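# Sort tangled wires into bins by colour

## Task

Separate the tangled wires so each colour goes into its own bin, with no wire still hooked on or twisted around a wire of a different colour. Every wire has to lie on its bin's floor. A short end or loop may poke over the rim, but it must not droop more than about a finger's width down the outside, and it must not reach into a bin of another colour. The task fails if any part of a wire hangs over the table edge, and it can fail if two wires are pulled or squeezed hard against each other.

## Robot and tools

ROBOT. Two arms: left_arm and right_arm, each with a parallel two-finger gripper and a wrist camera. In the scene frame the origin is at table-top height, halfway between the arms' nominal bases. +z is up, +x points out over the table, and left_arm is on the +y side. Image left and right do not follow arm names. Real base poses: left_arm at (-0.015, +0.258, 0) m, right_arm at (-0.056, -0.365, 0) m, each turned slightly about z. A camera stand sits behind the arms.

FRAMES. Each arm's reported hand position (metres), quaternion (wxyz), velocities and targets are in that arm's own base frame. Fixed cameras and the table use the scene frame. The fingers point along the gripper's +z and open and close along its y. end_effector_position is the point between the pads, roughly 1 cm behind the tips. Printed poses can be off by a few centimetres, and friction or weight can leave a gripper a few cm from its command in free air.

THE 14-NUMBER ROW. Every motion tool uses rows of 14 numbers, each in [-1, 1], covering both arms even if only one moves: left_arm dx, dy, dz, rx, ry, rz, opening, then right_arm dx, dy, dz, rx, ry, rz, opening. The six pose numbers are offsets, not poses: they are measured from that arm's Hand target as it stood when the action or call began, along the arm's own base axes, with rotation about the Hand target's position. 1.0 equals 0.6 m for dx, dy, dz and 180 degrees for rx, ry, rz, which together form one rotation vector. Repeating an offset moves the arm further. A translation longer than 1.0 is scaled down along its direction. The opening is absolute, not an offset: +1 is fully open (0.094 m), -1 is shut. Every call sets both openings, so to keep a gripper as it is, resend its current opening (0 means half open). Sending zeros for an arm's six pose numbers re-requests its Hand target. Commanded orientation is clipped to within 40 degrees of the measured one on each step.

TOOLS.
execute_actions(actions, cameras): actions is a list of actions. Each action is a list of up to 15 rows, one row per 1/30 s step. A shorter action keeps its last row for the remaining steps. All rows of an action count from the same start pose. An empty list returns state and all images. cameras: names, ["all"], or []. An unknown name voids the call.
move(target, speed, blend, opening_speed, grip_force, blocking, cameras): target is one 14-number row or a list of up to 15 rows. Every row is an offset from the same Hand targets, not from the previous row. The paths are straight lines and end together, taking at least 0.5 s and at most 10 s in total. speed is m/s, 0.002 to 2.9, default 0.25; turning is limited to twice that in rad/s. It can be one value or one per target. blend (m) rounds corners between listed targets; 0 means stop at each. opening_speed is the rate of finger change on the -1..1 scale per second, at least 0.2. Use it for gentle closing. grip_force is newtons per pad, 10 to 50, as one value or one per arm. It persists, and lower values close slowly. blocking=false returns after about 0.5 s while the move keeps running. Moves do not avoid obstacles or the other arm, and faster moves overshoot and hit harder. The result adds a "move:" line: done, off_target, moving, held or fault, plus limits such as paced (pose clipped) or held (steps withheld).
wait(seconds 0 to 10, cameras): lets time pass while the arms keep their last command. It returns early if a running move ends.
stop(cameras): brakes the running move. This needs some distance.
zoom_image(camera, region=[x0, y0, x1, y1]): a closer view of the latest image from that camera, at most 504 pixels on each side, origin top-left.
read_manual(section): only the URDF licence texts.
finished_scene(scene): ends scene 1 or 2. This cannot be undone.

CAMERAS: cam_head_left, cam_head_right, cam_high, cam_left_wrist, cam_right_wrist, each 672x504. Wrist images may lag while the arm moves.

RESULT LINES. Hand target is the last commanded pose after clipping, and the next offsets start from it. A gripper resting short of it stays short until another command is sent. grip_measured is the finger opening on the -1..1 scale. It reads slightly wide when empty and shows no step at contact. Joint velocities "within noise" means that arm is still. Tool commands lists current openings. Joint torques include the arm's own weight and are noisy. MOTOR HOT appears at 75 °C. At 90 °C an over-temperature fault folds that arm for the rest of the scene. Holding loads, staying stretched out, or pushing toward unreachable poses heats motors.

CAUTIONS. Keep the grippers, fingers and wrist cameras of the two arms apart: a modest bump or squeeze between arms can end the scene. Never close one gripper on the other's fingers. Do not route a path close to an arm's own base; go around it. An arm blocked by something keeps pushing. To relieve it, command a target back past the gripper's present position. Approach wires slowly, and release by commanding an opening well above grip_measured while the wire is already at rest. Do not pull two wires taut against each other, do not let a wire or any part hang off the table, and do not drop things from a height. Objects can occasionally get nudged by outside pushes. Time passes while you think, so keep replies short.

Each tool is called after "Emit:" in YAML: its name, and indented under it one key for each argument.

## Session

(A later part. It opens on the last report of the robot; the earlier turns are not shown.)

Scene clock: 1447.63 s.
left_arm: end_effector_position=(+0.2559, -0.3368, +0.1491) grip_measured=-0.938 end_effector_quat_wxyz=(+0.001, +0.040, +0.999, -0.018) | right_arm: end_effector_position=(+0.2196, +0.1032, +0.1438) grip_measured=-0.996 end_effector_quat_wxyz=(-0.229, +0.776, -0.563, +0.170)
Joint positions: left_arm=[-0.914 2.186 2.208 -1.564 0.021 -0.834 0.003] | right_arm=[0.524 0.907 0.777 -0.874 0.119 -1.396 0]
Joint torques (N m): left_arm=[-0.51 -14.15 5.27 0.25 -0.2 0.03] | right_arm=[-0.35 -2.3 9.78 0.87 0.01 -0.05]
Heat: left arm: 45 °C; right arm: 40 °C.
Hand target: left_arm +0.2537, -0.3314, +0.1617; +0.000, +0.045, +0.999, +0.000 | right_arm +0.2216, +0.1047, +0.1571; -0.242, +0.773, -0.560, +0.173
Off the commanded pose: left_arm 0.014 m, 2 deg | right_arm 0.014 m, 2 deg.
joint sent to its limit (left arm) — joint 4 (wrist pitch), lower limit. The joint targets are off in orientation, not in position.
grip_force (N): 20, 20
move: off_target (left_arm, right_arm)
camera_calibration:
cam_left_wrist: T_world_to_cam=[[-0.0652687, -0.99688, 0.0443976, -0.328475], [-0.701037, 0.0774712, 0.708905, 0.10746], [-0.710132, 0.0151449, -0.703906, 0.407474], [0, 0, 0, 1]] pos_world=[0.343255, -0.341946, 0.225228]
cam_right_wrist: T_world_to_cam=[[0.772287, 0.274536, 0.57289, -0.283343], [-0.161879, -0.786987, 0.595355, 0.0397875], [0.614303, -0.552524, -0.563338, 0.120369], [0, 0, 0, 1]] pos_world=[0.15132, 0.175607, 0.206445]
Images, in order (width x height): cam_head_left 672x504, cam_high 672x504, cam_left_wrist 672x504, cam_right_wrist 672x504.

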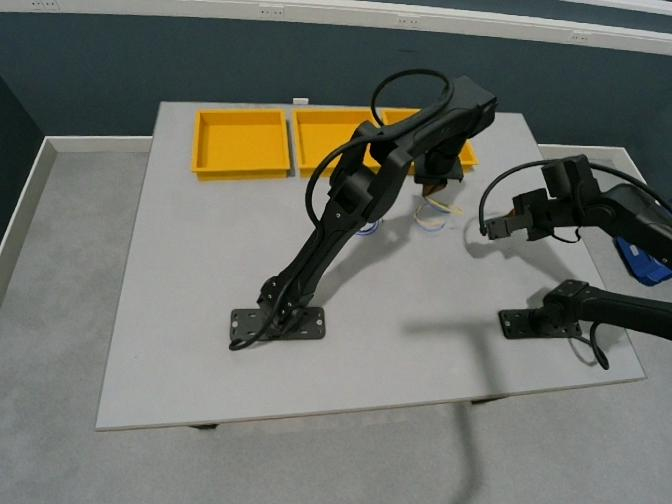

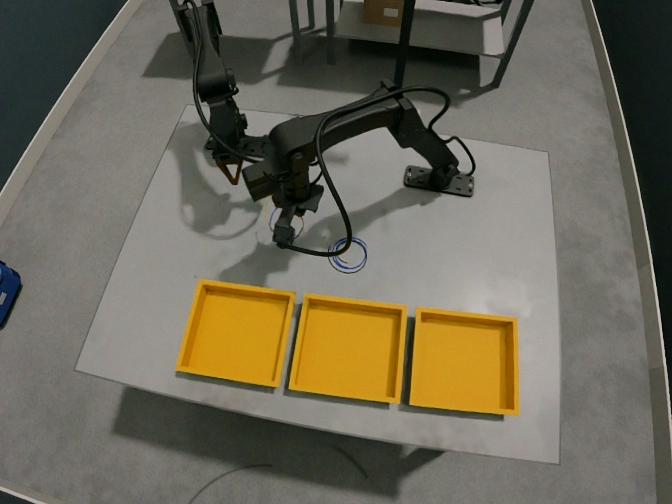

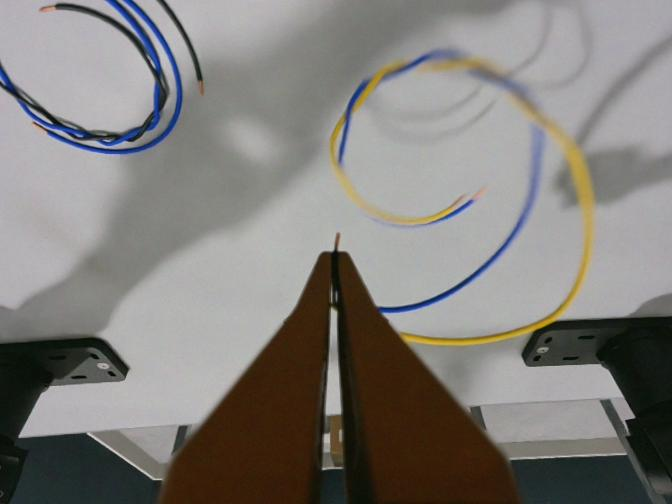

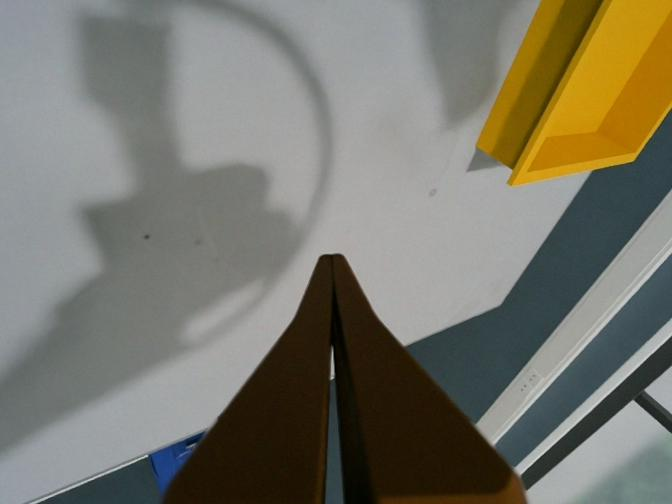

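Emit:
move:
  target:
    - [0, 0.01, -0.20, 0, 0, 0, -1, -0.05, -0.08, 0.0, 0, 0, 0, -0.8]
    - [0, 0.09, -0.20, 0, 0, 0, -1, -0.05, -0.12, 0.0, 0, 0, 0, -0.8]
  speed: 0.1
  cameras: ["cam_left_wrist"]

Scene clock: 1497.07 s.
left_arm: end_effector_position=(+0.2502, -0.2779, +0.0314) grip_measured=-0.938 end_effector_quat_wxyz=(-0.019, +0.043, +0.999, +0.007) | right_arm: end_effector_position=(+0.1995, +0.0289, +0.1644) grip_measured=-0.803 end_effector_quat_wxyz=(-0.244, +0.764, -0.565, +0.192)
Joint positions: left_arm=[-0.832 2.049 1.522 -1.081 0.017 -0.746 0.003] | right_arm=[-0.004 0.695 0.777 -1.039 -0.16 -1.821 0.009]
Joint torques (N m): left_arm=[-0.12 -13 4.89 0.33 -0.17 0.01] | right_arm=[-0.32 -0.39 5.56 0.87 -0.31 -0.16]
Motor temperatures (°C): left_arm=[30 50 35 32 28 28 29] | right_arm=[30 32 35 39 31 29 28]
Heat: left arm: 50 °C; right arm: 39 °C.
Hand target: left_arm +0.2538, -0.2775, +0.0418; +0.000, +0.045, +0.999, +0.000 | right_arm +0.1916, +0.0327, +0.1571; -0.242, +0.773, -0.560, +0.173
Off the commanded pose: left_arm 0.011 m, 2 deg | right_arm 0.011 m, 2 deg.
grip_force (N): 20, 20
move: off_target (left_arm, right_arm)
camera_calibration:
cam_left_wrist: T_world_to_cam=[[-0.0698811, -0.997546, -0.00431825, -0.262419], [-0.673101, 0.043957, 0.738243, 0.165101], [-0.736242, 0.0544959, -0.674521, 0.336157], [0, 0, 0, 1]] pos_world=[0.340285, -0.287352, 0.103727]
Images, in order (width x height): cam_left_wrist 672x504.

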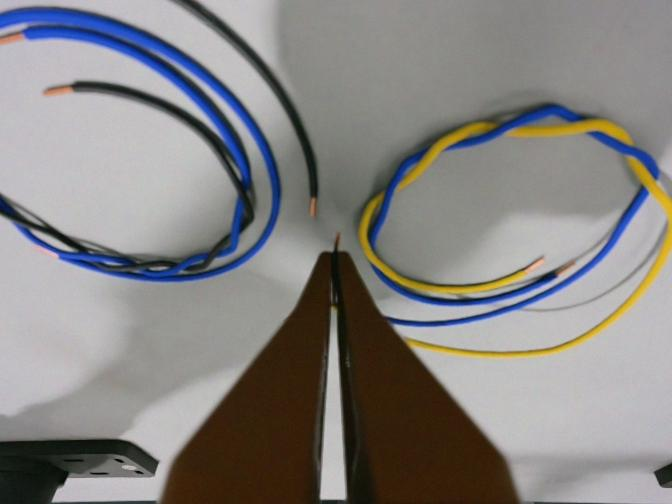

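Emit:
move:
  target: [0, 0, 0, 0, 0, 0, -1, 0.0307, 0.29, -0.1, 0.2890, 0.1920, -0.7804, -0.65]
  speed: 0.18
  cameras: ["cam_right_wrist", "cam_left_wrist"]

Scene clock: 1535.40 s.
left_arm: end_effector_position=(+0.2502, -0.2780, +0.0314) grip_measured=-0.938 end_effector_quat_wxyz=(-0.019, +0.043, +0.999, +0.007) | right_arm: end_effector_position=(+0.2023, +0.1985, +0.0896) grip_measured=-0.653 end_effector_quat_wxyz=(+0.024, +0.362, +0.928, +0.085)
Joint positions: left_arm=[-0.832 2.049 1.522 -1.081 0.017 -0.746 0.003] | right_arm=[0.754 1.463 1.044 -0.977 -0.029 1.501 0.016]
Joint torques (N m): left_arm=[-0.12 -13.03 4.9 0.35 -0.17 0.02] | right_arm=[0.43 -4.83 9.13 0.51 0.07 0.1]
Heat: left arm: 50 °C; right arm: 39 °C.
Hand target: left_arm +0.2538, -0.2775, +0.0418; +0.000, +0.045, +0.999, +0.000 | right_arm +0.2100, +0.2067, +0.0971; +0.033, +0.365, +0.925, +0.099
Off the commanded pose: left_arm 0.011 m, 2 deg | right_arm 0.014 m, 2 deg.
grip_force (N): 20, 20
move: off_target (left_arm, right_arm)
camera_calibration:
cam_left_wrist: T_world_to_cam=[[-0.0698709, -0.997548, -0.00405602, -0.262443], [-0.673303, 0.044159, 0.738047, 0.165243], [-0.736058, 0.054299, -0.674737, 0.336202], [0, 0, 0, 1]] pos_world=[0.340385, -0.287352, 0.103826]
cam_right_wrist: T_world_to_cam=[[-0.656306, -0.740709, -0.14357, 0.289684], [-0.58714, 0.381894, 0.713739, -0.0124026], [-0.473845, 0.552727, -0.685539, 0.164839], [0, 0, 0, 1]] pos_world=[0.260948, 0.128197, 0.163446]
Images, in order (width x height): cam_left_wrist 672x504, cam_right_wrist 672x504.

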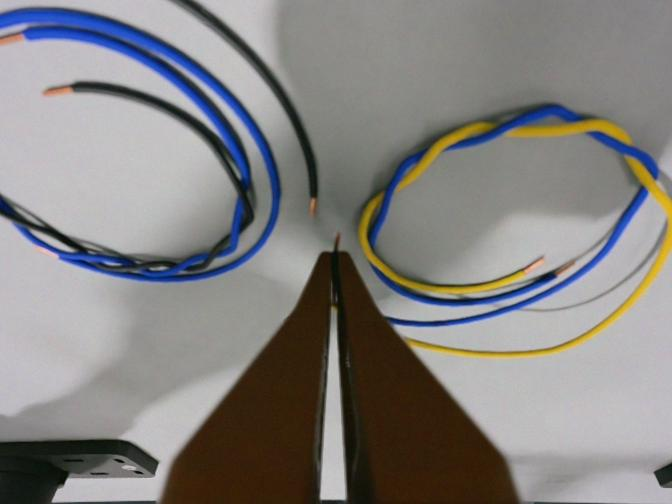

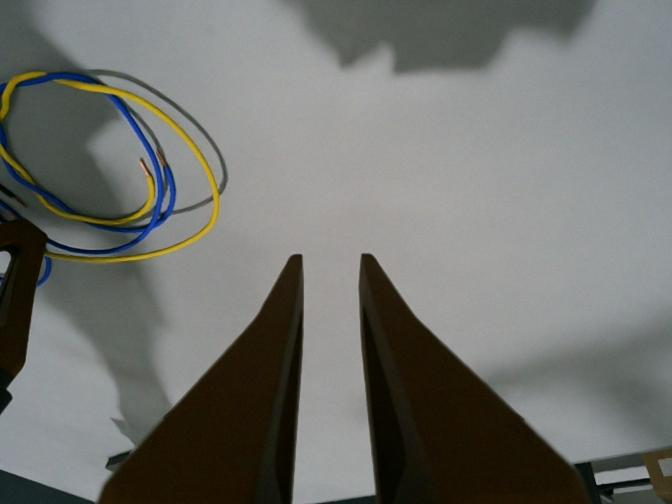

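Emit:
move:
  target: [0, 0, 0, 0, 0, 0, -1, 0.0067, 0.0938, -0.05, 0, 0, 0, -0.65]
  speed: 0.12
  cameras: ["cam_right_wrist"]

Scene clock: 1555.30 s.
left_arm: end_effector_position=(+0.2502, -0.2780, +0.0314) grip_measured=-0.938 end_effector_quat_wxyz=(-0.019, +0.043, +0.999, +0.007) | right_arm: end_effector_position=(+0.1996, +0.2412, +0.0661) grip_measured=-0.653 end_effector_quat_wxyz=(+0.013, +0.352, +0.932, +0.082)
Joint positions: left_arm=[-0.832 2.049 1.522 -1.081 0.017 -0.746 0.003] | right_arm=[0.858 1.609 1.091 -0.89 -0.032 1.583 0.016]
Joint torques (N m): left_arm=[-0.12 -13.07 4.89 0.34 -0.17 0.03] | right_arm=[-0.4 -7.15 6.26 0.29 0.05 0]
Heat: left arm: 50 °C; right arm: 37 °C.
Hand target: left_arm +0.2538, -0.2775, +0.0418; +0.000, +0.045, +0.999, +0.000 | right_arm +0.2001, +0.2383, +0.0675; +0.016, +0.354, +0.932, +0.080 (not the last commanded pose)
Off the commanded pose: left_arm 0.011 m, 2 deg | right_arm 0.026 m, 3 deg.
grip_force (N): 20, 20
move: held (right_arm; a check stopped the path), off_target (left_arm); limits=held
pose unreachable (right arm): on one or more control steps of this call, first in action 0 (counted from 0), this arm could not follow its commanded pose, so it was not sent that pose on those steps. It may still have moved: this result reports where it is.
cause: moving toward the commanded pose would bring a part of the arm too close to another arm (this arm's wrist (the part past joint 4) and the left arm's wrist (the part past joint 4), 15 mm apart when this arm was first held).
camera_calibration:
cam_right_wrist: T_world_to_cam=[[-0.64096, -0.756514, -0.129837, 0.316018], [-0.580559, 0.367155, 0.726738, -0.0121547], [-0.502118, 0.541188, -0.674532, 0.131535], [0, 0, 0, 1]] pos_world=[0.261544, 0.17235, 0.138588]
Images, in order (width x height): cam_right_wrist 672x504.

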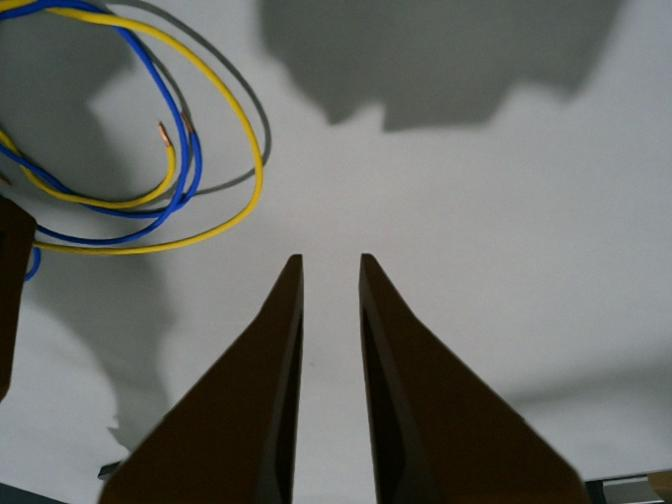

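Emit:
move:
  target: [0, 0.025, 0.115, 0, 0, 0, -1, 0, 0, 0, 0, 0, 0, -0.65]
  speed: 0.08
  cameras: ["cam_right_wrist"]

Scene clock: 1589.40 s.
left_arm: end_effector_position=(+0.2472, -0.2631, +0.0928) grip_measured=-0.938 end_effector_quat_wxyz=(-0.023, +0.046, +0.999, +0.010) | right_arm: end_effector_position=(+0.1996, +0.2412, +0.0661) grip_measured=-0.653 end_effector_quat_wxyz=(+0.013, +0.352, +0.932, +0.082)
Joint positions: left_arm=[-0.811 1.966 1.649 -1.302 0.017 -0.719 0.003] | right_arm=[0.858 1.609 1.091 -0.89 -0.032 1.583 0.016]
Joint torques (N m): left_arm=[0.42 -12.37 7.91 0.1 -0.17 0.03] | right_arm=[-0.42 -6.97 5.89 0.34 0.03 0.01]
Heat: left arm: 50 °C; right arm: 36 °C.
Hand target: left_arm +0.2539, -0.2625, +0.1107; +0.000, +0.045, +0.999, +0.000 | right_arm +0.2001, +0.2383, +0.0675; +0.016, +0.354, +0.932, +0.080
Off the commanded pose: left_arm 0.019 m, 3 deg | right_arm 0.003 m, 0 deg.
grip_force (N): 20, 20
move: off_target (left_arm)
camera_calibration:
cam_right_wrist: T_world_to_cam=[[-0.64096, -0.756514, -0.129837, 0.316018], [-0.580559, 0.367155, 0.726738, -0.0121547], [-0.502118, 0.541188, -0.674532, 0.131535], [0, 0, 0, 1]] pos_world=[0.261544, 0.17235, 0.138588]
Images, in order (width x height): cam_right_wrist 672x504.

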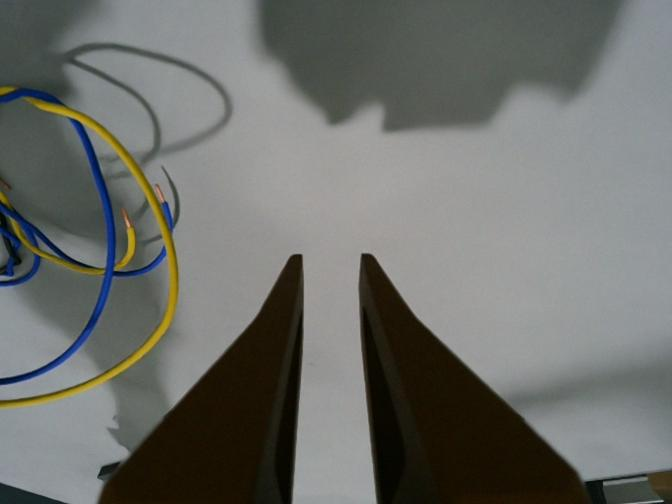

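Emit:
execute_actions:
  actions: []
  cameras: ["cam_left_wrist", "cam_high"]

Emit:
zoom_image:
  camera: "cam_high"
  region: [200, 120, 400, 290]

Scene clock: 1601.90 s.
left_arm: end_effector_position=(+0.2471, -0.2630, +0.0928) grip_measured=-0.938 end_effector_quat_wxyz=(-0.023, +0.046, +0.999, +0.011) | right_arm: end_effector_position=(+0.1996, +0.2412, +0.0661) grip_measured=-0.653 end_effector_quat_wxyz=(+0.013, +0.352, +0.932, +0.082)
Joint positions: left_arm=[-0.811 1.966 1.649 -1.302 0.017 -0.719 0.003] | right_arm=[0.858 1.609 1.091 -0.89 -0.032 1.583 0.016]
Joint velocities: within noise
Joint torques (N m): left_arm=[0.4 -12.4 7.98 0.07 -0.18 0.03] | right_arm=[-0.36 -6.97 6.13 0.35 0.04 -0.05]
Motor temperatures (°C): left_arm=[30 49 35 32 28 28 30] | right_arm=[30 32 34 36 31 29 28]
Heat: left arm: 49 °C; right arm: 36 °C.
Hand target: left_arm +0.2539, -0.2625, +0.1107; +0.000, +0.045, +0.999, +0.000 | right_arm +0.2001, +0.2383, +0.0675; +0.016, +0.354, +0.932, +0.080
Tool commands: left_gripper/opening=-1.0 right_gripper/opening=-0.65
Off the commanded pose: left_arm 0.019 m, 3 deg | right_arm 0.003 m, 0 deg.
grip_force (N): 20, 20
camera_calibration:
cam_left_wrist: T_world_to_cam=[[-0.0760022, -0.997053, -0.0104374, -0.245328], [-0.667076, 0.0430634, 0.743744, 0.11479], [-0.741103, 0.0634887, -0.668383, 0.377586], [0, 0, 0, 1]] pos_world=[0.337758, -0.27352, 0.164437]
Images, in order (width x height): cam_high 672x504, cam_left_wrist 672x504.

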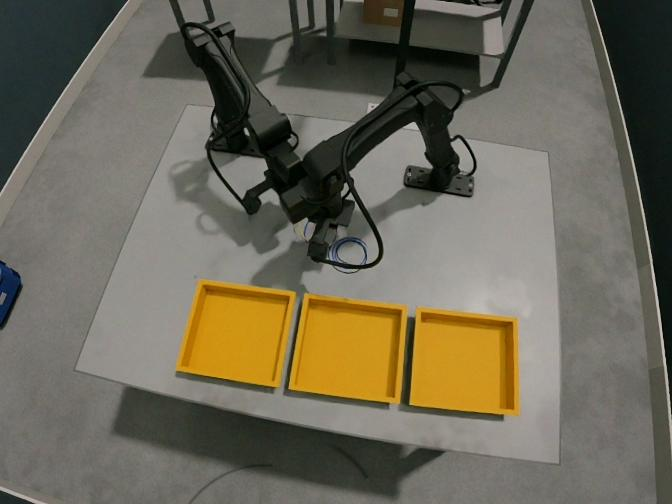

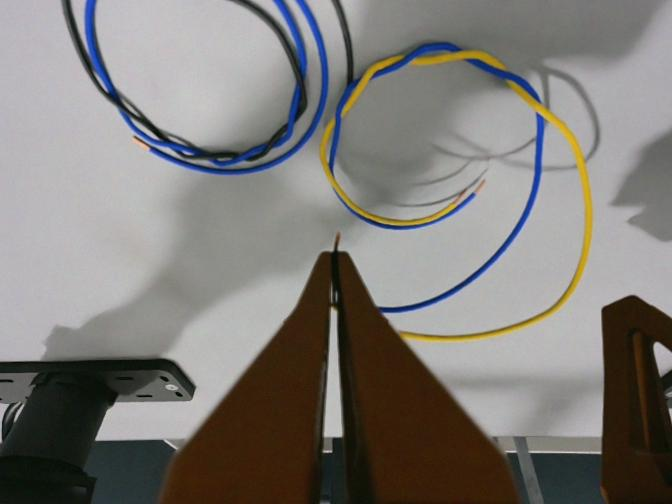

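Scaled by 2.520 from the camera's 672x504 image, which has a finer 960x720 frame.

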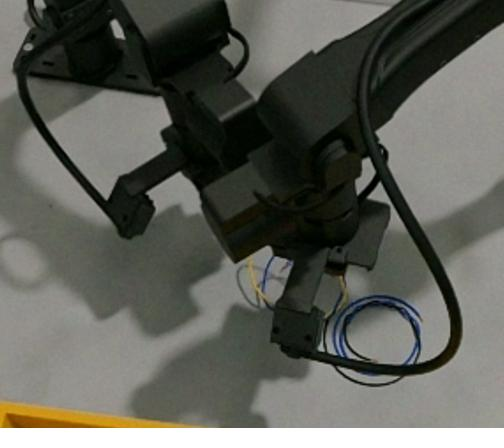

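Emit:
move:
  target: [0, 0.0167, 0.045, 0, 0, 0, -1, -0.0035, -0.0105, 0.0458, 0.1717, -0.1477, -0.01, -0.5]
  speed: 0.12
  cameras: ["cam_right_wrist", "cam_left_wrist"]

Scene clock: 1673.90 s.
left_arm: end_effector_position=(+0.2476, -0.2539, +0.1178) grip_measured=-0.938 end_effector_quat_wxyz=(-0.026, +0.046, +0.999, +0.013) | right_arm: end_effector_position=(+0.1960, +0.2355, +0.0954) grip_measured=-0.503 end_effector_quat_wxyz=(+0.126, +0.327, +0.848, +0.398)
Joint positions: left_arm=[-0.792 1.945 1.719 -1.4 0.017 -0.699 0.003] | right_arm=[0.855 1.003 0.43 -0.137 -0.031 1.605 0.023]
Joint torques (N m): left_arm=[0.46 -12.6 8.1 0.06 -0.16 0.02] | right_arm=[-0.25 -3.28 5.56 1.5 0.14 0.07]
Heat: left arm: 48 °C; right arm: 35 °C.
Hand target: left_arm +0.2538, -0.2525, +0.1378; +0.000, +0.045, +0.999, +0.000 | right_arm +0.1980, +0.2320, +0.0949; +0.134, +0.332, +0.843, +0.401
Off the commanded pose: left_arm 0.021 m, 3 deg | right_arm 0.004 m, 1 deg.
grip_force (N): 20, 20
move: off_target (left_arm)
camera_calibration:
cam_left_wrist: T_world_to_cam=[[-0.076827, -0.996943, -0.0142151, -0.235308], [-0.662926, 0.0404271, 0.747593, 0.0939578], [-0.744733, 0.0668588, -0.664005, 0.395228], [0, 0, 0, 1]] pos_world=[0.338548, -0.264812, 0.188846]
cam_right_wrist: T_world_to_cam=[[-0.453513, -0.50213, -0.736336, 0.274514], [-0.863264, 0.042077, 0.502995, 0.119878], [-0.221586, 0.863768, -0.452553, 0.000444537], [0, 0, 0, 1]] pos_world=[0.228081, 0.132413, 0.142037]
Images, in order (width x height): cam_left_wrist 672x504, cam_right_wrist 672x504.

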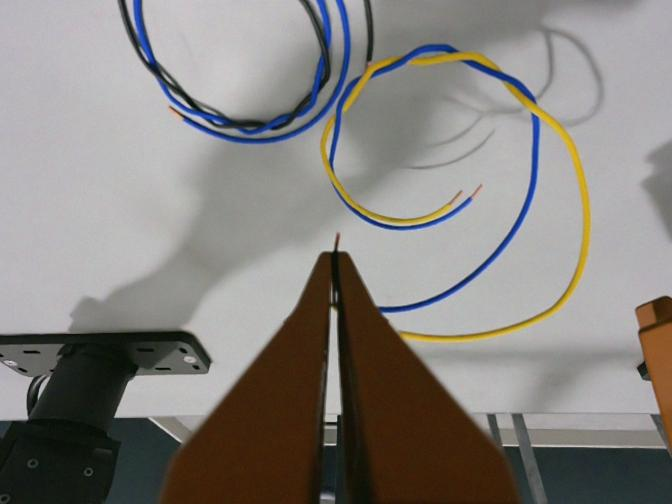

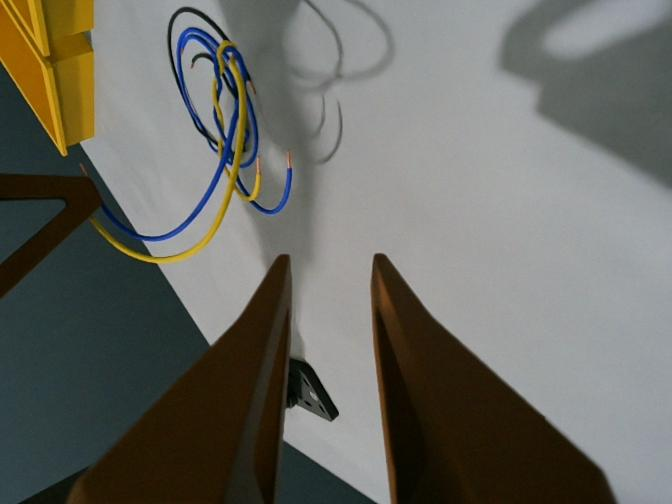

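Emit:
move:
  target: [0, 0, 0, 0, 0, 0, -1, 0.0272, 0.0302, 0.0442, 0, 0, 0, -0.5]
  speed: 0.12
  cameras: ["cam_right_wrist"]

Scene clock: 1699.83 s.
left_arm: end_effector_position=(+0.2476, -0.2539, +0.1178) grip_measured=-0.938 end_effector_quat_wxyz=(-0.026, +0.046, +0.999, +0.013) | right_arm: end_effector_position=(+0.2083, +0.2497, +0.1131) grip_measured=-0.503 end_effector_quat_wxyz=(+0.126, +0.327, +0.847, +0.399)
Joint positions: left_arm=[-0.792 1.945 1.719 -1.4 0.017 -0.699 0.003] | right_arm=[0.855 1.072 0.532 -0.167 -0.031 1.605 0.023]
Joint torques (N m): left_arm=[0.44 -12.63 8.12 0.05 -0.17 0.03] | right_arm=[-0.47 -2.61 9.62 1.22 0.11 0.02]
Heat: left arm: 49 °C; right arm: 40 °C.
Hand target: left_arm +0.2538, -0.2525, +0.1378; +0.000, +0.045, +0.999, +0.000 | right_arm +0.2144, +0.2501, +0.1216; +0.134, +0.332, +0.843, +0.401
Off the commanded pose: left_arm 0.021 m, 3 deg | right_arm 0.010 m, 1 deg.
grip_force (N): 20, 20
move: off_target (left_arm)
camera_calibration:
cam_right_wrist: T_world_to_cam=[[-0.452547, -0.500475, -0.738056, 0.299763], [-0.864, 0.0412493, 0.5018, 0.12151], [-0.220694, 0.864768, -0.451077, -0.00162461], [0, 0, 0, 1]] pos_world=[0.240283, 0.146417, 0.159536]
Images, in order (width x height): cam_right_wrist 672x504.

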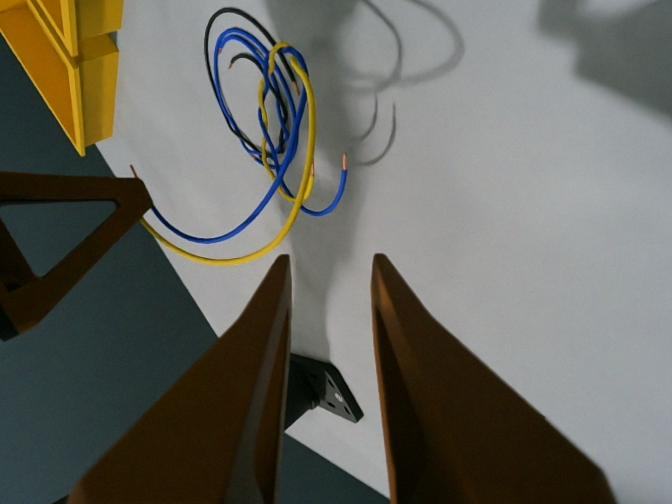

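Emit:
move:
  target: [0, 0, 0, 0, 0, 0, -1, -0.0067, 0.0348, 0.012, 0, 0, 0, -0.5]
  speed: 0.1
  cameras: ["cam_right_wrist"]

Scene clock: 1718.77 s.
left_arm: end_effector_position=(+0.2476, -0.2539, +0.1178) grip_measured=-0.938 end_effector_quat_wxyz=(-0.026, +0.046, +0.999, +0.013) | right_arm: end_effector_position=(+0.2059, +0.2673, +0.1184) grip_measured=-0.503 end_effector_quat_wxyz=(+0.127, +0.330, +0.847, +0.396)
Joint positions: left_arm=[-0.792 1.945 1.719 -1.4 0.017 -0.699 0.003] | right_arm=[0.927 1.129 0.587 -0.171 0.029 1.657 0.023]
Joint torques (N m): left_arm=[0.44 -12.62 8.09 0.06 -0.18 0.03] | right_arm=[0.35 -2.92 10.1 1.23 0.2 0.05]
Heat: left arm: 49 °C; right arm: 39 °C.
Hand target: left_arm +0.2538, -0.2525, +0.1378; +0.000, +0.045, +0.999, +0.000 | right_arm +0.2103, +0.2710, +0.1287; +0.134, +0.332, +0.843, +0.401
Off the commanded pose: left_arm 0.021 m, 3 deg | right_arm 0.012 m, 1 deg.
grip_force (N): 20, 20
move: off_target (left_arm, right_arm)
camera_calibration:
cam_right_wrist: T_world_to_cam=[[-0.458649, -0.500694, -0.734129, 0.312237], [-0.861918, 0.0496699, 0.504609, 0.113033], [-0.216191, 0.864198, -0.454338, -0.015506], [0, 0, 0, 1]] pos_world=[0.23728, 0.164121, 0.16514]
Images, in order (width x height): cam_right_wrist 672x504.

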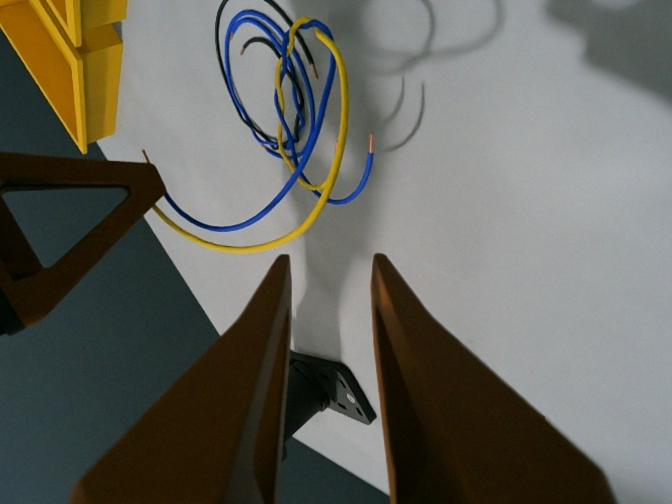

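Emit:
move:
  target: [0, 0, 0, 0, 0, 0, -1, 0.0153, 0.0208, -0.0312, 0, 0, 0, -0.68]
  speed: 0.08
  cameras: ["cam_right_wrist"]

Scene clock: 1736.83 s.
left_arm: end_effector_position=(+0.2476, -0.2539, +0.1178) grip_measured=-0.938 end_effector_quat_wxyz=(-0.026, +0.046, +0.999, +0.013) | right_arm: end_effector_position=(+0.2148, +0.2788, +0.1025) grip_measured=-0.677 end_effector_quat_wxyz=(+0.126, +0.331, +0.849, +0.392)
Joint positions: left_arm=[-0.792 1.945 1.719 -1.4 0.017 -0.699 0.003] | right_arm=[0.927 1.232 0.587 -0.078 0.03 1.657 0.015]
Joint torques (N m): left_arm=[0.47 -12.62 8.12 0.07 -0.17 0.03] | right_arm=[0.34 -3.48 8.24 1.49 0.16 0.03]
Heat: left arm: 49 °C; right arm: 39 °C.
Hand target: left_arm +0.2538, -0.2525, +0.1378; +0.000, +0.045, +0.999, +0.000 | right_arm +0.2195, +0.2834, +0.1099; +0.134, +0.332, +0.843, +0.401
Off the commanded pose: left_arm 0.021 m, 3 deg | right_arm 0.010 m, 2 deg.
grip_force (N): 20, 20
move: off_target (left_arm)
camera_calibration:
cam_right_wrist: T_world_to_cam=[[-0.463508, -0.505897, -0.727481, 0.312153], [-0.858942, 0.0548448, 0.509128, 0.125594], [-0.217668, 0.860848, -0.459957, -0.0289051], [0, 0, 0, 1]] pos_world=[0.246272, 0.175912, 0.149847]
Images, in order (width x height): cam_right_wrist 672x504.

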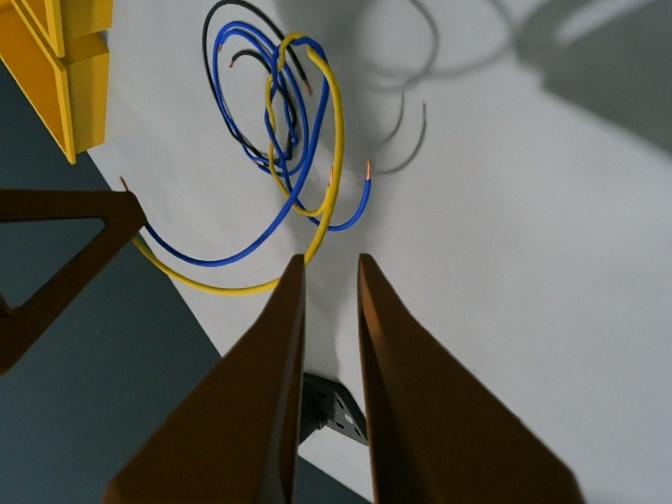

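Emit:
move:
  target: [0, 0, 0, 0, 0, 0, -1, 0.0225, 0.011, -0.0108, 0, 0, 0, -0.68]
  speed: 0.06
  cameras: ["cam_right_wrist"]

Emit:
zoom_image:
  camera: "cam_right_wrist"
  region: [240, 150, 420, 330]

Scene clock: 1755.97 s.
left_arm: end_effector_position=(+0.2476, -0.2539, +0.1178) grip_measured=-0.938 end_effector_quat_wxyz=(-0.026, +0.046, +0.999, +0.013) | right_arm: end_effector_position=(+0.2233, +0.2811, +0.0883) grip_measured=-0.677 end_effector_quat_wxyz=(+0.124, +0.339, +0.850, +0.383)
Joint positions: left_arm=[-0.792 1.945 1.719 -1.4 0.017 -0.699 0.003] | right_arm=[0.907 1.303 0.587 -0.026 0.021 1.657 0.015]
Joint torques (N m): left_arm=[0.44 -12.63 8.09 0.07 -0.17 0.02] | right_arm=[-0.5 -3.89 9.91 1.37 0.03 -0.13]
Heat: left arm: 49 °C; right arm: 40 °C.
Hand target: left_arm +0.2538, -0.2525, +0.1378; +0.000, +0.045, +0.999, +0.000 | right_arm +0.2330, +0.2900, +0.1035; +0.134, +0.332, +0.843, +0.401
Off the commanded pose: left_arm 0.021 m, 3 deg | right_arm 0.020 m, 3 deg.
grip_force (N): 20, 20
move: off_target (left_arm, right_arm)
camera_calibration:
cam_right_wrist: T_world_to_cam=[[-0.481787, -0.508128, -0.713924, 0.310461], [-0.849754, 0.071941, 0.522248, 0.132006], [-0.214008, 0.858272, -0.466444, -0.0350232], [0, 0, 0, 1]] pos_world=[0.254253, 0.178317, 0.136369]
Images, in order (width x height): cam_right_wrist 672x504.

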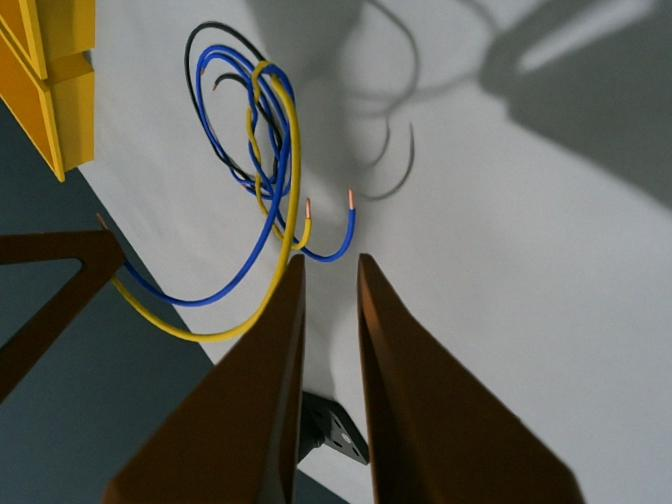

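Scaled by 2.800 from the camera's 672x504 image, which has a finer 960x720 frame.

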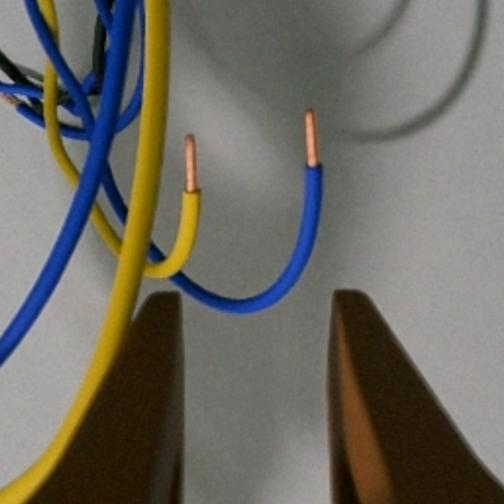

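Emit:
move:
  target: [0, 0, 0, 0, 0, 0, -1, -0.0058, -0.0058, 0.0333, 0, 0, 0, -0.6]
  speed: 0.06
  cameras: ["cam_right_wrist"]

Scene clock: 1770.80 s.
left_arm: end_effector_position=(+0.2476, -0.2539, +0.1178) grip_measured=-0.938 end_effector_quat_wxyz=(-0.026, +0.046, +0.999, +0.013) | right_arm: end_effector_position=(+0.2250, +0.2833, +0.1073) grip_measured=-0.603 end_effector_quat_wxyz=(+0.125, +0.338, +0.848, +0.389)
Joint positions: left_arm=[-0.792 1.945 1.719 -1.4 0.017 -0.699 0.003] | right_arm=[0.907 1.27 0.638 -0.097 0.021 1.657 0.019]
Joint torques (N m): left_arm=[0.43 -12.64 8.09 0.06 -0.17 0.03] | right_arm=[-0.23 -5.63 9.72 1.19 0.07 -0.11]
Motor temperatures (°C): left_arm=[30 49 36 32 28 28 30] | right_arm=[30 32 37 42 31 29 28]
Heat: left arm: 49 °C; right arm: 42 °C.
Hand target: left_arm +0.2538, -0.2525, +0.1378; +0.000, +0.045, +0.999, +0.000 | right_arm +0.2296, +0.2866, +0.1235; +0.134, +0.332, +0.843, +0.401
Off the commanded pose: left_arm 0.021 m, 3 deg | right_arm 0.017 m, 2 deg.
grip_force (N): 20, 20
move: off_target (left_arm, right_arm)
camera_calibration:
cam_right_wrist: T_world_to_cam=[[-0.476204, -0.500985, -0.722664, 0.32366], [-0.853785, 0.0667557, 0.516329, 0.126323], [-0.210431, 0.862877, -0.459523, -0.0304956], [0, 0, 0, 1]] pos_world=[0.255564, 0.18003, 0.15466]
Images, in order (width x height): cam_right_wrist 672x504.

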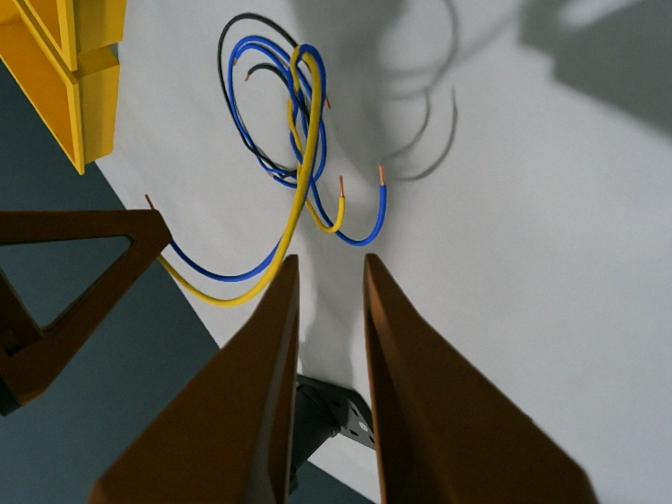

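Emit:
move:
  target: [0, 0, 0, 0, 0, 0, -1, -0.0192, -0.0235, 0.0292, 0, 0, 0, -0.6]
  speed: 0.08
  cameras: ["cam_right_wrist"]

Scene clock: 1781.70 s.
left_arm: end_effector_position=(+0.2476, -0.2539, +0.1178) grip_measured=-0.938 end_effector_quat_wxyz=(-0.026, +0.046, +0.999, +0.013) | right_arm: end_effector_position=(+0.2142, +0.2694, +0.1242) grip_measured=-0.603 end_effector_quat_wxyz=(+0.125, +0.338, +0.848, +0.388)
Joint positions: left_arm=[-0.792 1.945 1.719 -1.4 0.017 -0.699 0.003] | right_arm=[0.907 1.162 0.643 -0.211 0.021 1.657 0.019]
Joint torques (N m): left_arm=[0.44 -12.64 8.1 0.06 -0.17 0.03] | right_arm=[0.01 -4.77 10.28 1.19 0.09 -0.14]
Heat: left arm: 49 °C; right arm: 41 °C.
Hand target: left_arm +0.2539, -0.2525, +0.1378; +0.000, +0.045, +0.999, +0.000 | right_arm +0.2181, +0.2724, +0.1410; +0.134, +0.332, +0.843, +0.401
Off the commanded pose: left_arm 0.021 m, 3 deg | right_arm 0.018 m, 2 deg.
grip_force (N): 20, 20
move: off_target (left_arm, right_arm)
camera_calibration:
cam_right_wrist: T_world_to_cam=[[-0.476738, -0.501674, -0.721834, 0.323918], [-0.853385, 0.0671762, 0.516934, 0.109025], [-0.210842, 0.862445, -0.460147, -0.0128137], [0, 0, 0, 1]] pos_world=[0.244762, 0.166229, 0.171561]
Images, in order (width x height): cam_right_wrist 672x504.

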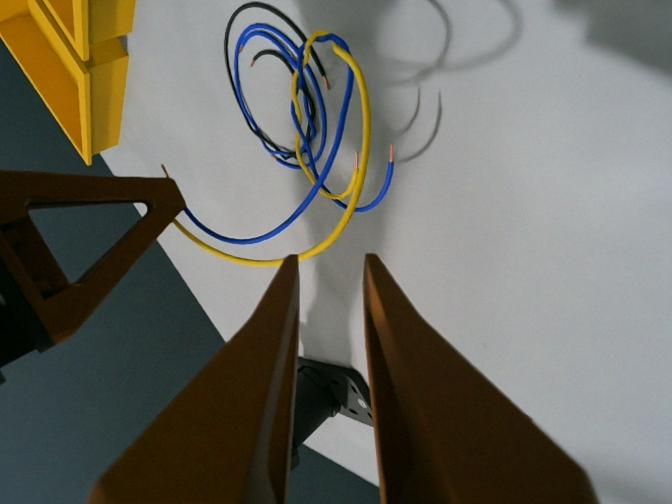

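Emit:
move:
  target: [0, 0, 0, 0, 0, 0, -1, 0.0073, 0.0098, -0.0233, 0, 0, 0, -0.6]
  speed: 0.06
  cameras: ["cam_right_wrist"]

Scene clock: 1803.80 s.
left_arm: end_effector_position=(+0.2476, -0.2539, +0.1178) grip_measured=-0.938 end_effector_quat_wxyz=(-0.026, +0.046, +0.999, +0.013) | right_arm: end_effector_position=(+0.2191, +0.2757, +0.1226) grip_measured=-0.603 end_effector_quat_wxyz=(+0.127, +0.337, +0.845, +0.395)
Joint positions: left_arm=[-0.792 1.945 1.719 -1.4 0.017 -0.699 0.003] | right_arm=[0.907 1.194 0.643 -0.164 0.021 1.657 0.019]
Joint torques (N m): left_arm=[0.47 -12.63 8.1 0.07 -0.16 0.03] | right_arm=[0.01 -3.37 7.76 1.41 0.08 -0.14]
Heat: left arm: 49 °C; right arm: 41 °C.
Hand target: left_arm +0.2539, -0.2525, +0.1378; +0.000, +0.045, +0.999, +0.000 | right_arm +0.2224, +0.2783, +0.1270; +0.134, +0.332, +0.843, +0.401
Off the commanded pose: left_arm 0.021 m, 3 deg | right_arm 0.006 m, 1 deg.
grip_force (N): 20, 20
move: off_target (left_arm)
camera_calibration:
cam_right_wrist: T_world_to_cam=[[-0.46991, -0.492918, -0.732268, 0.325681], [-0.858228, 0.061088, 0.50962, 0.11728], [-0.206468, 0.867929, -0.451742, -0.021402], [0, 0, 0, 1]] pos_world=[0.249275, 0.171945, 0.169049]
Images, in order (width x height): cam_right_wrist 672x504.

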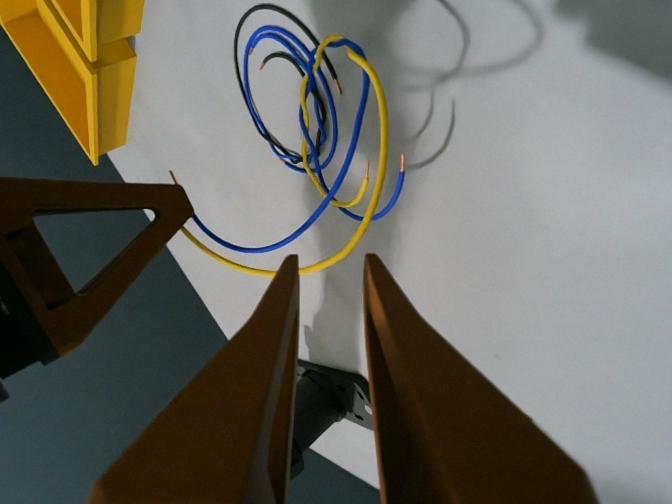

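Emit:
move:
  target: [0, 0, 0, 0, 0, 0, -1, 0.0037, 0.006, -0.0283, 0, 0, 0, -0.6]
  speed: 0.06
  cameras: ["cam_right_wrist"]

Scene clock: 1810.83 s.
left_arm: end_effector_position=(+0.2476, -0.2539, +0.1178) grip_measured=-0.938 end_effector_quat_wxyz=(-0.026, +0.046, +0.999, +0.013) | right_arm: end_effector_position=(+0.2252, +0.2836, +0.1151) grip_measured=-0.603 end_effector_quat_wxyz=(+0.130, +0.336, +0.841, +0.404)
Joint positions: left_arm=[-0.792 1.945 1.719 -1.4 0.017 -0.699 0.003] | right_arm=[0.907 1.243 0.624 -0.074 0.021 1.657 0.019]
Joint torques (N m): left_arm=[0.43 -12.63 8.1 0.06 -0.18 0.02] | right_arm=[0.2 -3.75 5.61 1.44 0.09 -0.11]
Heat: left arm: 49 °C; right arm: 42 °C.
Hand target: left_arm +0.2539, -0.2525, +0.1378; +0.000, +0.045, +0.999, +0.000 | right_arm +0.2246, +0.2819, +0.1100; +0.134, +0.332, +0.843, +0.401
Off the commanded pose: left_arm 0.021 m, 3 deg | right_arm 0.005 m, 1 deg.
grip_force (N): 20, 20
move: off_target (left_arm)
camera_calibration:
cam_right_wrist: T_world_to_cam=[[-0.45995, -0.480262, -0.746857, 0.322788], [-0.865006, 0.0523987, 0.499017, 0.131106], [-0.200525, 0.875559, -0.43953, -0.035309], [0, 0, 0, 1]] pos_world=[0.254793, 0.179068, 0.160133]
Images, in order (width x height): cam_right_wrist 672x504.

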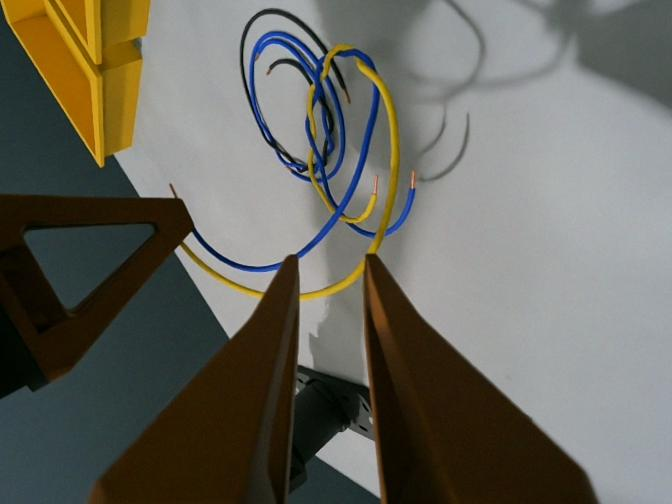

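Emit:
move:
  target: [0, 0, 0, 0, 0, 0, -1, -0.0108, -0.0108, -0.0125, 0, 0, 0, -0.6]
  speed: 0.06
  cameras: ["cam_right_wrist"]

Scene clock: 1822.03 s.
left_arm: end_effector_position=(+0.2476, -0.2539, +0.1178) grip_measured=-0.938 end_effector_quat_wxyz=(-0.026, +0.046, +0.999, +0.013) | right_arm: end_effector_position=(+0.2196, +0.2764, +0.1002) grip_measured=-0.603 end_effector_quat_wxyz=(+0.127, +0.337, +0.845, +0.395)
Joint positions: left_arm=[-0.792 1.945 1.719 -1.4 0.017 -0.699 0.003] | right_arm=[0.907 1.238 0.575 -0.052 0.021 1.657 0.019]
Joint torques (N m): left_arm=[0.47 -12.64 8.06 0.07 -0.16 0.02] | right_arm=[0.5 -5.33 5.57 1.47 0.11 -0.05]
Heat: left arm: 49 °C; right arm: 43 °C.
Hand target: left_arm +0.2539, -0.2525, +0.1378; +0.000, +0.045, +0.999, +0.000 | right_arm +0.2182, +0.2754, +0.1025; +0.134, +0.332, +0.843, +0.401
Off the commanded pose: left_arm 0.021 m, 3 deg | right_arm 0.003 m, 1 deg.
grip_force (N): 20, 20
move: off_target (left_arm)
camera_calibration:
cam_right_wrist: T_world_to_cam=[[-0.46991, -0.492918, -0.732268, 0.309858], [-0.858228, 0.061088, 0.50962, 0.129082], [-0.206468, 0.867929, -0.451742, -0.0320253], [0, 0, 0, 1]] pos_world=[0.249775, 0.172645, 0.146649]
Images, in order (width x height): cam_right_wrist 672x504.

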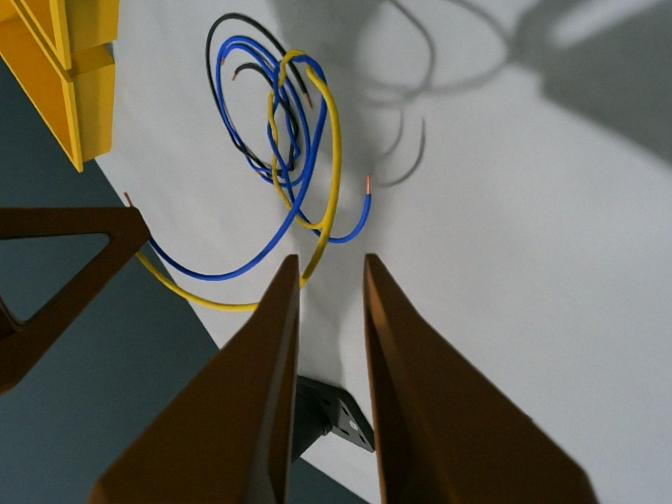

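Emit:
move:
  target: [0, 0, 0, 0, 0, 0, -1, 0.0135, 0.0148, -0.011, 0, 0, 0, -0.6]
  speed: 0.06
  cameras: ["cam_right_wrist"]

Emit:
zoom_image:
  camera: "cam_right_wrist"
  region: [240, 170, 440, 350]

Scene clock: 1832.70 s.
left_arm: end_effector_position=(+0.2476, -0.2539, +0.1178) grip_measured=-0.938 end_effector_quat_wxyz=(-0.026, +0.046, +0.999, +0.013) | right_arm: end_effector_position=(+0.2245, +0.2826, +0.0944) grip_measured=-0.603 end_effector_quat_wxyz=(+0.128, +0.337, +0.844, +0.398)
Joint positions: left_arm=[-0.792 1.945 1.719 -1.4 0.017 -0.699 0.003] | right_arm=[0.907 1.287 0.575 0.003 0.021 1.657 0.019]
Joint torques (N m): left_arm=[0.44 -12.63 8.09 0.06 -0.17 0.02] | right_arm=[0.21 -3.85 7.01 1.47 0.09 -0.08]
Heat: left arm: 49 °C; right arm: 43 °C.
Hand target: left_arm +0.2539, -0.2525, +0.1378; +0.000, +0.045, +0.999, +0.000 | right_arm +0.2262, +0.2843, +0.0958; +0.134, +0.332, +0.843, +0.401
Off the commanded pose: left_arm 0.021 m, 3 deg | right_arm 0.003 m, 1 deg.
grip_force (N): 20, 20
move: off_target (left_arm)
camera_calibration:
cam_right_wrist: T_world_to_cam=[[-0.466993, -0.489162, -0.736639, 0.309613], [-0.860244, 0.0584811, 0.506518, 0.137381], [-0.20469, 0.87023, -0.448109, -0.040489], [0, 0, 0, 1]] pos_world=[0.254481, 0.178652, 0.140344]
Images, in order (width x height): cam_right_wrist 672x504.

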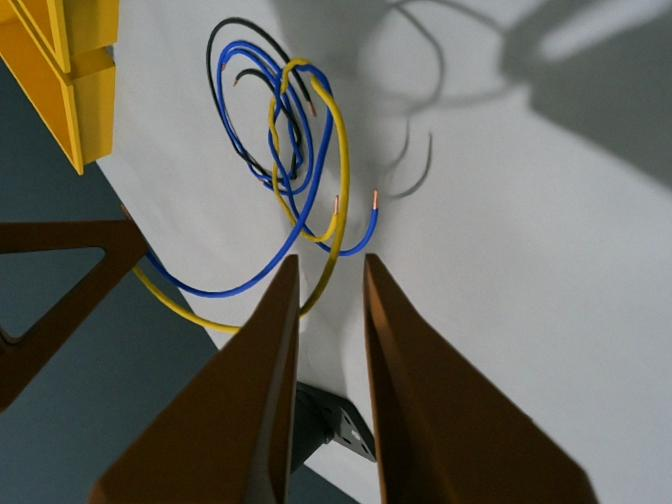

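Scaled by 2.520 from the camera's 672x504 image, which has a finer 960x720 frame.

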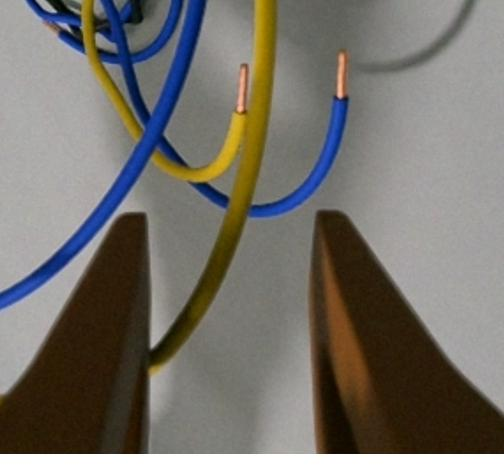

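Emit:
move:
  target: [0, 0, 0, 0, 0, 0, -1, 0, 0, 0, 0, 0, 0, -1]
  opening_speed: 0.4
  cameras: ["cam_right_wrist", "cam_left_wrist"]

Scene clock: 1841.93 s.
left_arm: end_effector_position=(+0.2476, -0.2539, +0.1178) grip_measured=-0.938 end_effector_quat_wxyz=(-0.026, +0.046, +0.999, +0.013) | right_arm: end_effector_position=(+0.2247, +0.2830, +0.0949) grip_measured=-0.971 end_effector_quat_wxyz=(+0.128, +0.337, +0.843, +0.399)
Joint positions: left_arm=[-0.792 1.945 1.719 -1.4 0.017 -0.699 0.003] | right_arm=[0.907 1.287 0.575 0.005 0.021 1.657 0.001]
Joint torques (N m): left_arm=[0.46 -12.64 8.09 0.06 -0.17 0.03] | right_arm=[0.2 -3.67 6.9 1.46 0.08 -0.12]
Heat: left arm: 49 °C; right arm: 43 °C.
Hand target: left_arm +0.2539, -0.2525, +0.1378; +0.000, +0.045, +0.999, +0.000 | right_arm +0.2262, +0.2843, +0.0958; +0.134, +0.332, +0.843, +0.401
Off the commanded pose: left_arm 0.021 m, 3 deg | right_arm 0.002 m, 1 deg.
grip_force (N): 20, 20
move: off_target (left_arm)
camera_calibration:
cam_left_wrist: T_world_to_cam=[[-0.076827, -0.996943, -0.0142151, -0.235308], [-0.662926, 0.0404271, 0.747593, 0.0939578], [-0.744733, 0.0668588, -0.664005, 0.395228], [0, 0, 0, 1]] pos_world=[0.338548, -0.264812, 0.188846]
cam_right_wrist: T_world_to_cam=[[-0.46575, -0.487621, -0.738446, 0.309762], [-0.861085, 0.0573741, 0.505214, 0.137937], [-0.203986, 0.871168, -0.446605, -0.0410047], [0, 0, 0, 1]] pos_world=[0.254683, 0.178855, 0.140742]
Images, in order (width x height): cam_left_wrist 672x504, cam_right_wrist 672x504.

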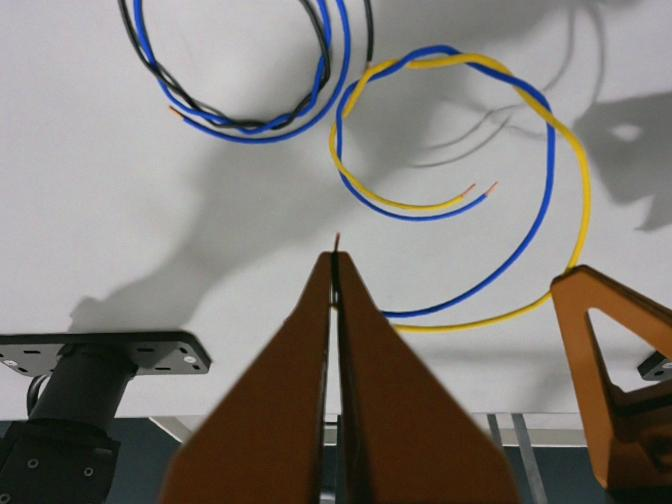

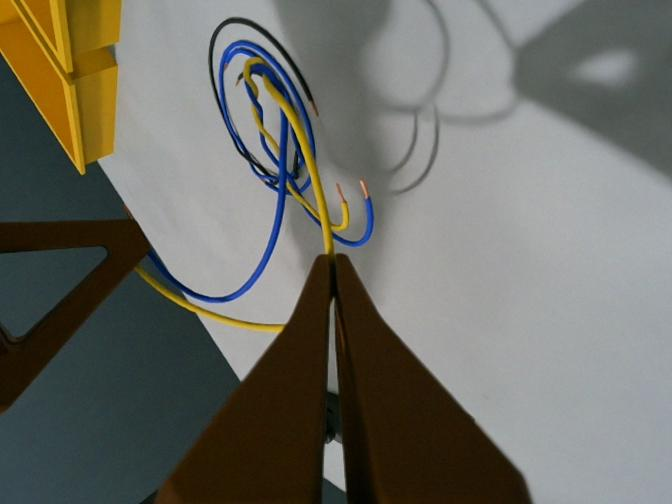

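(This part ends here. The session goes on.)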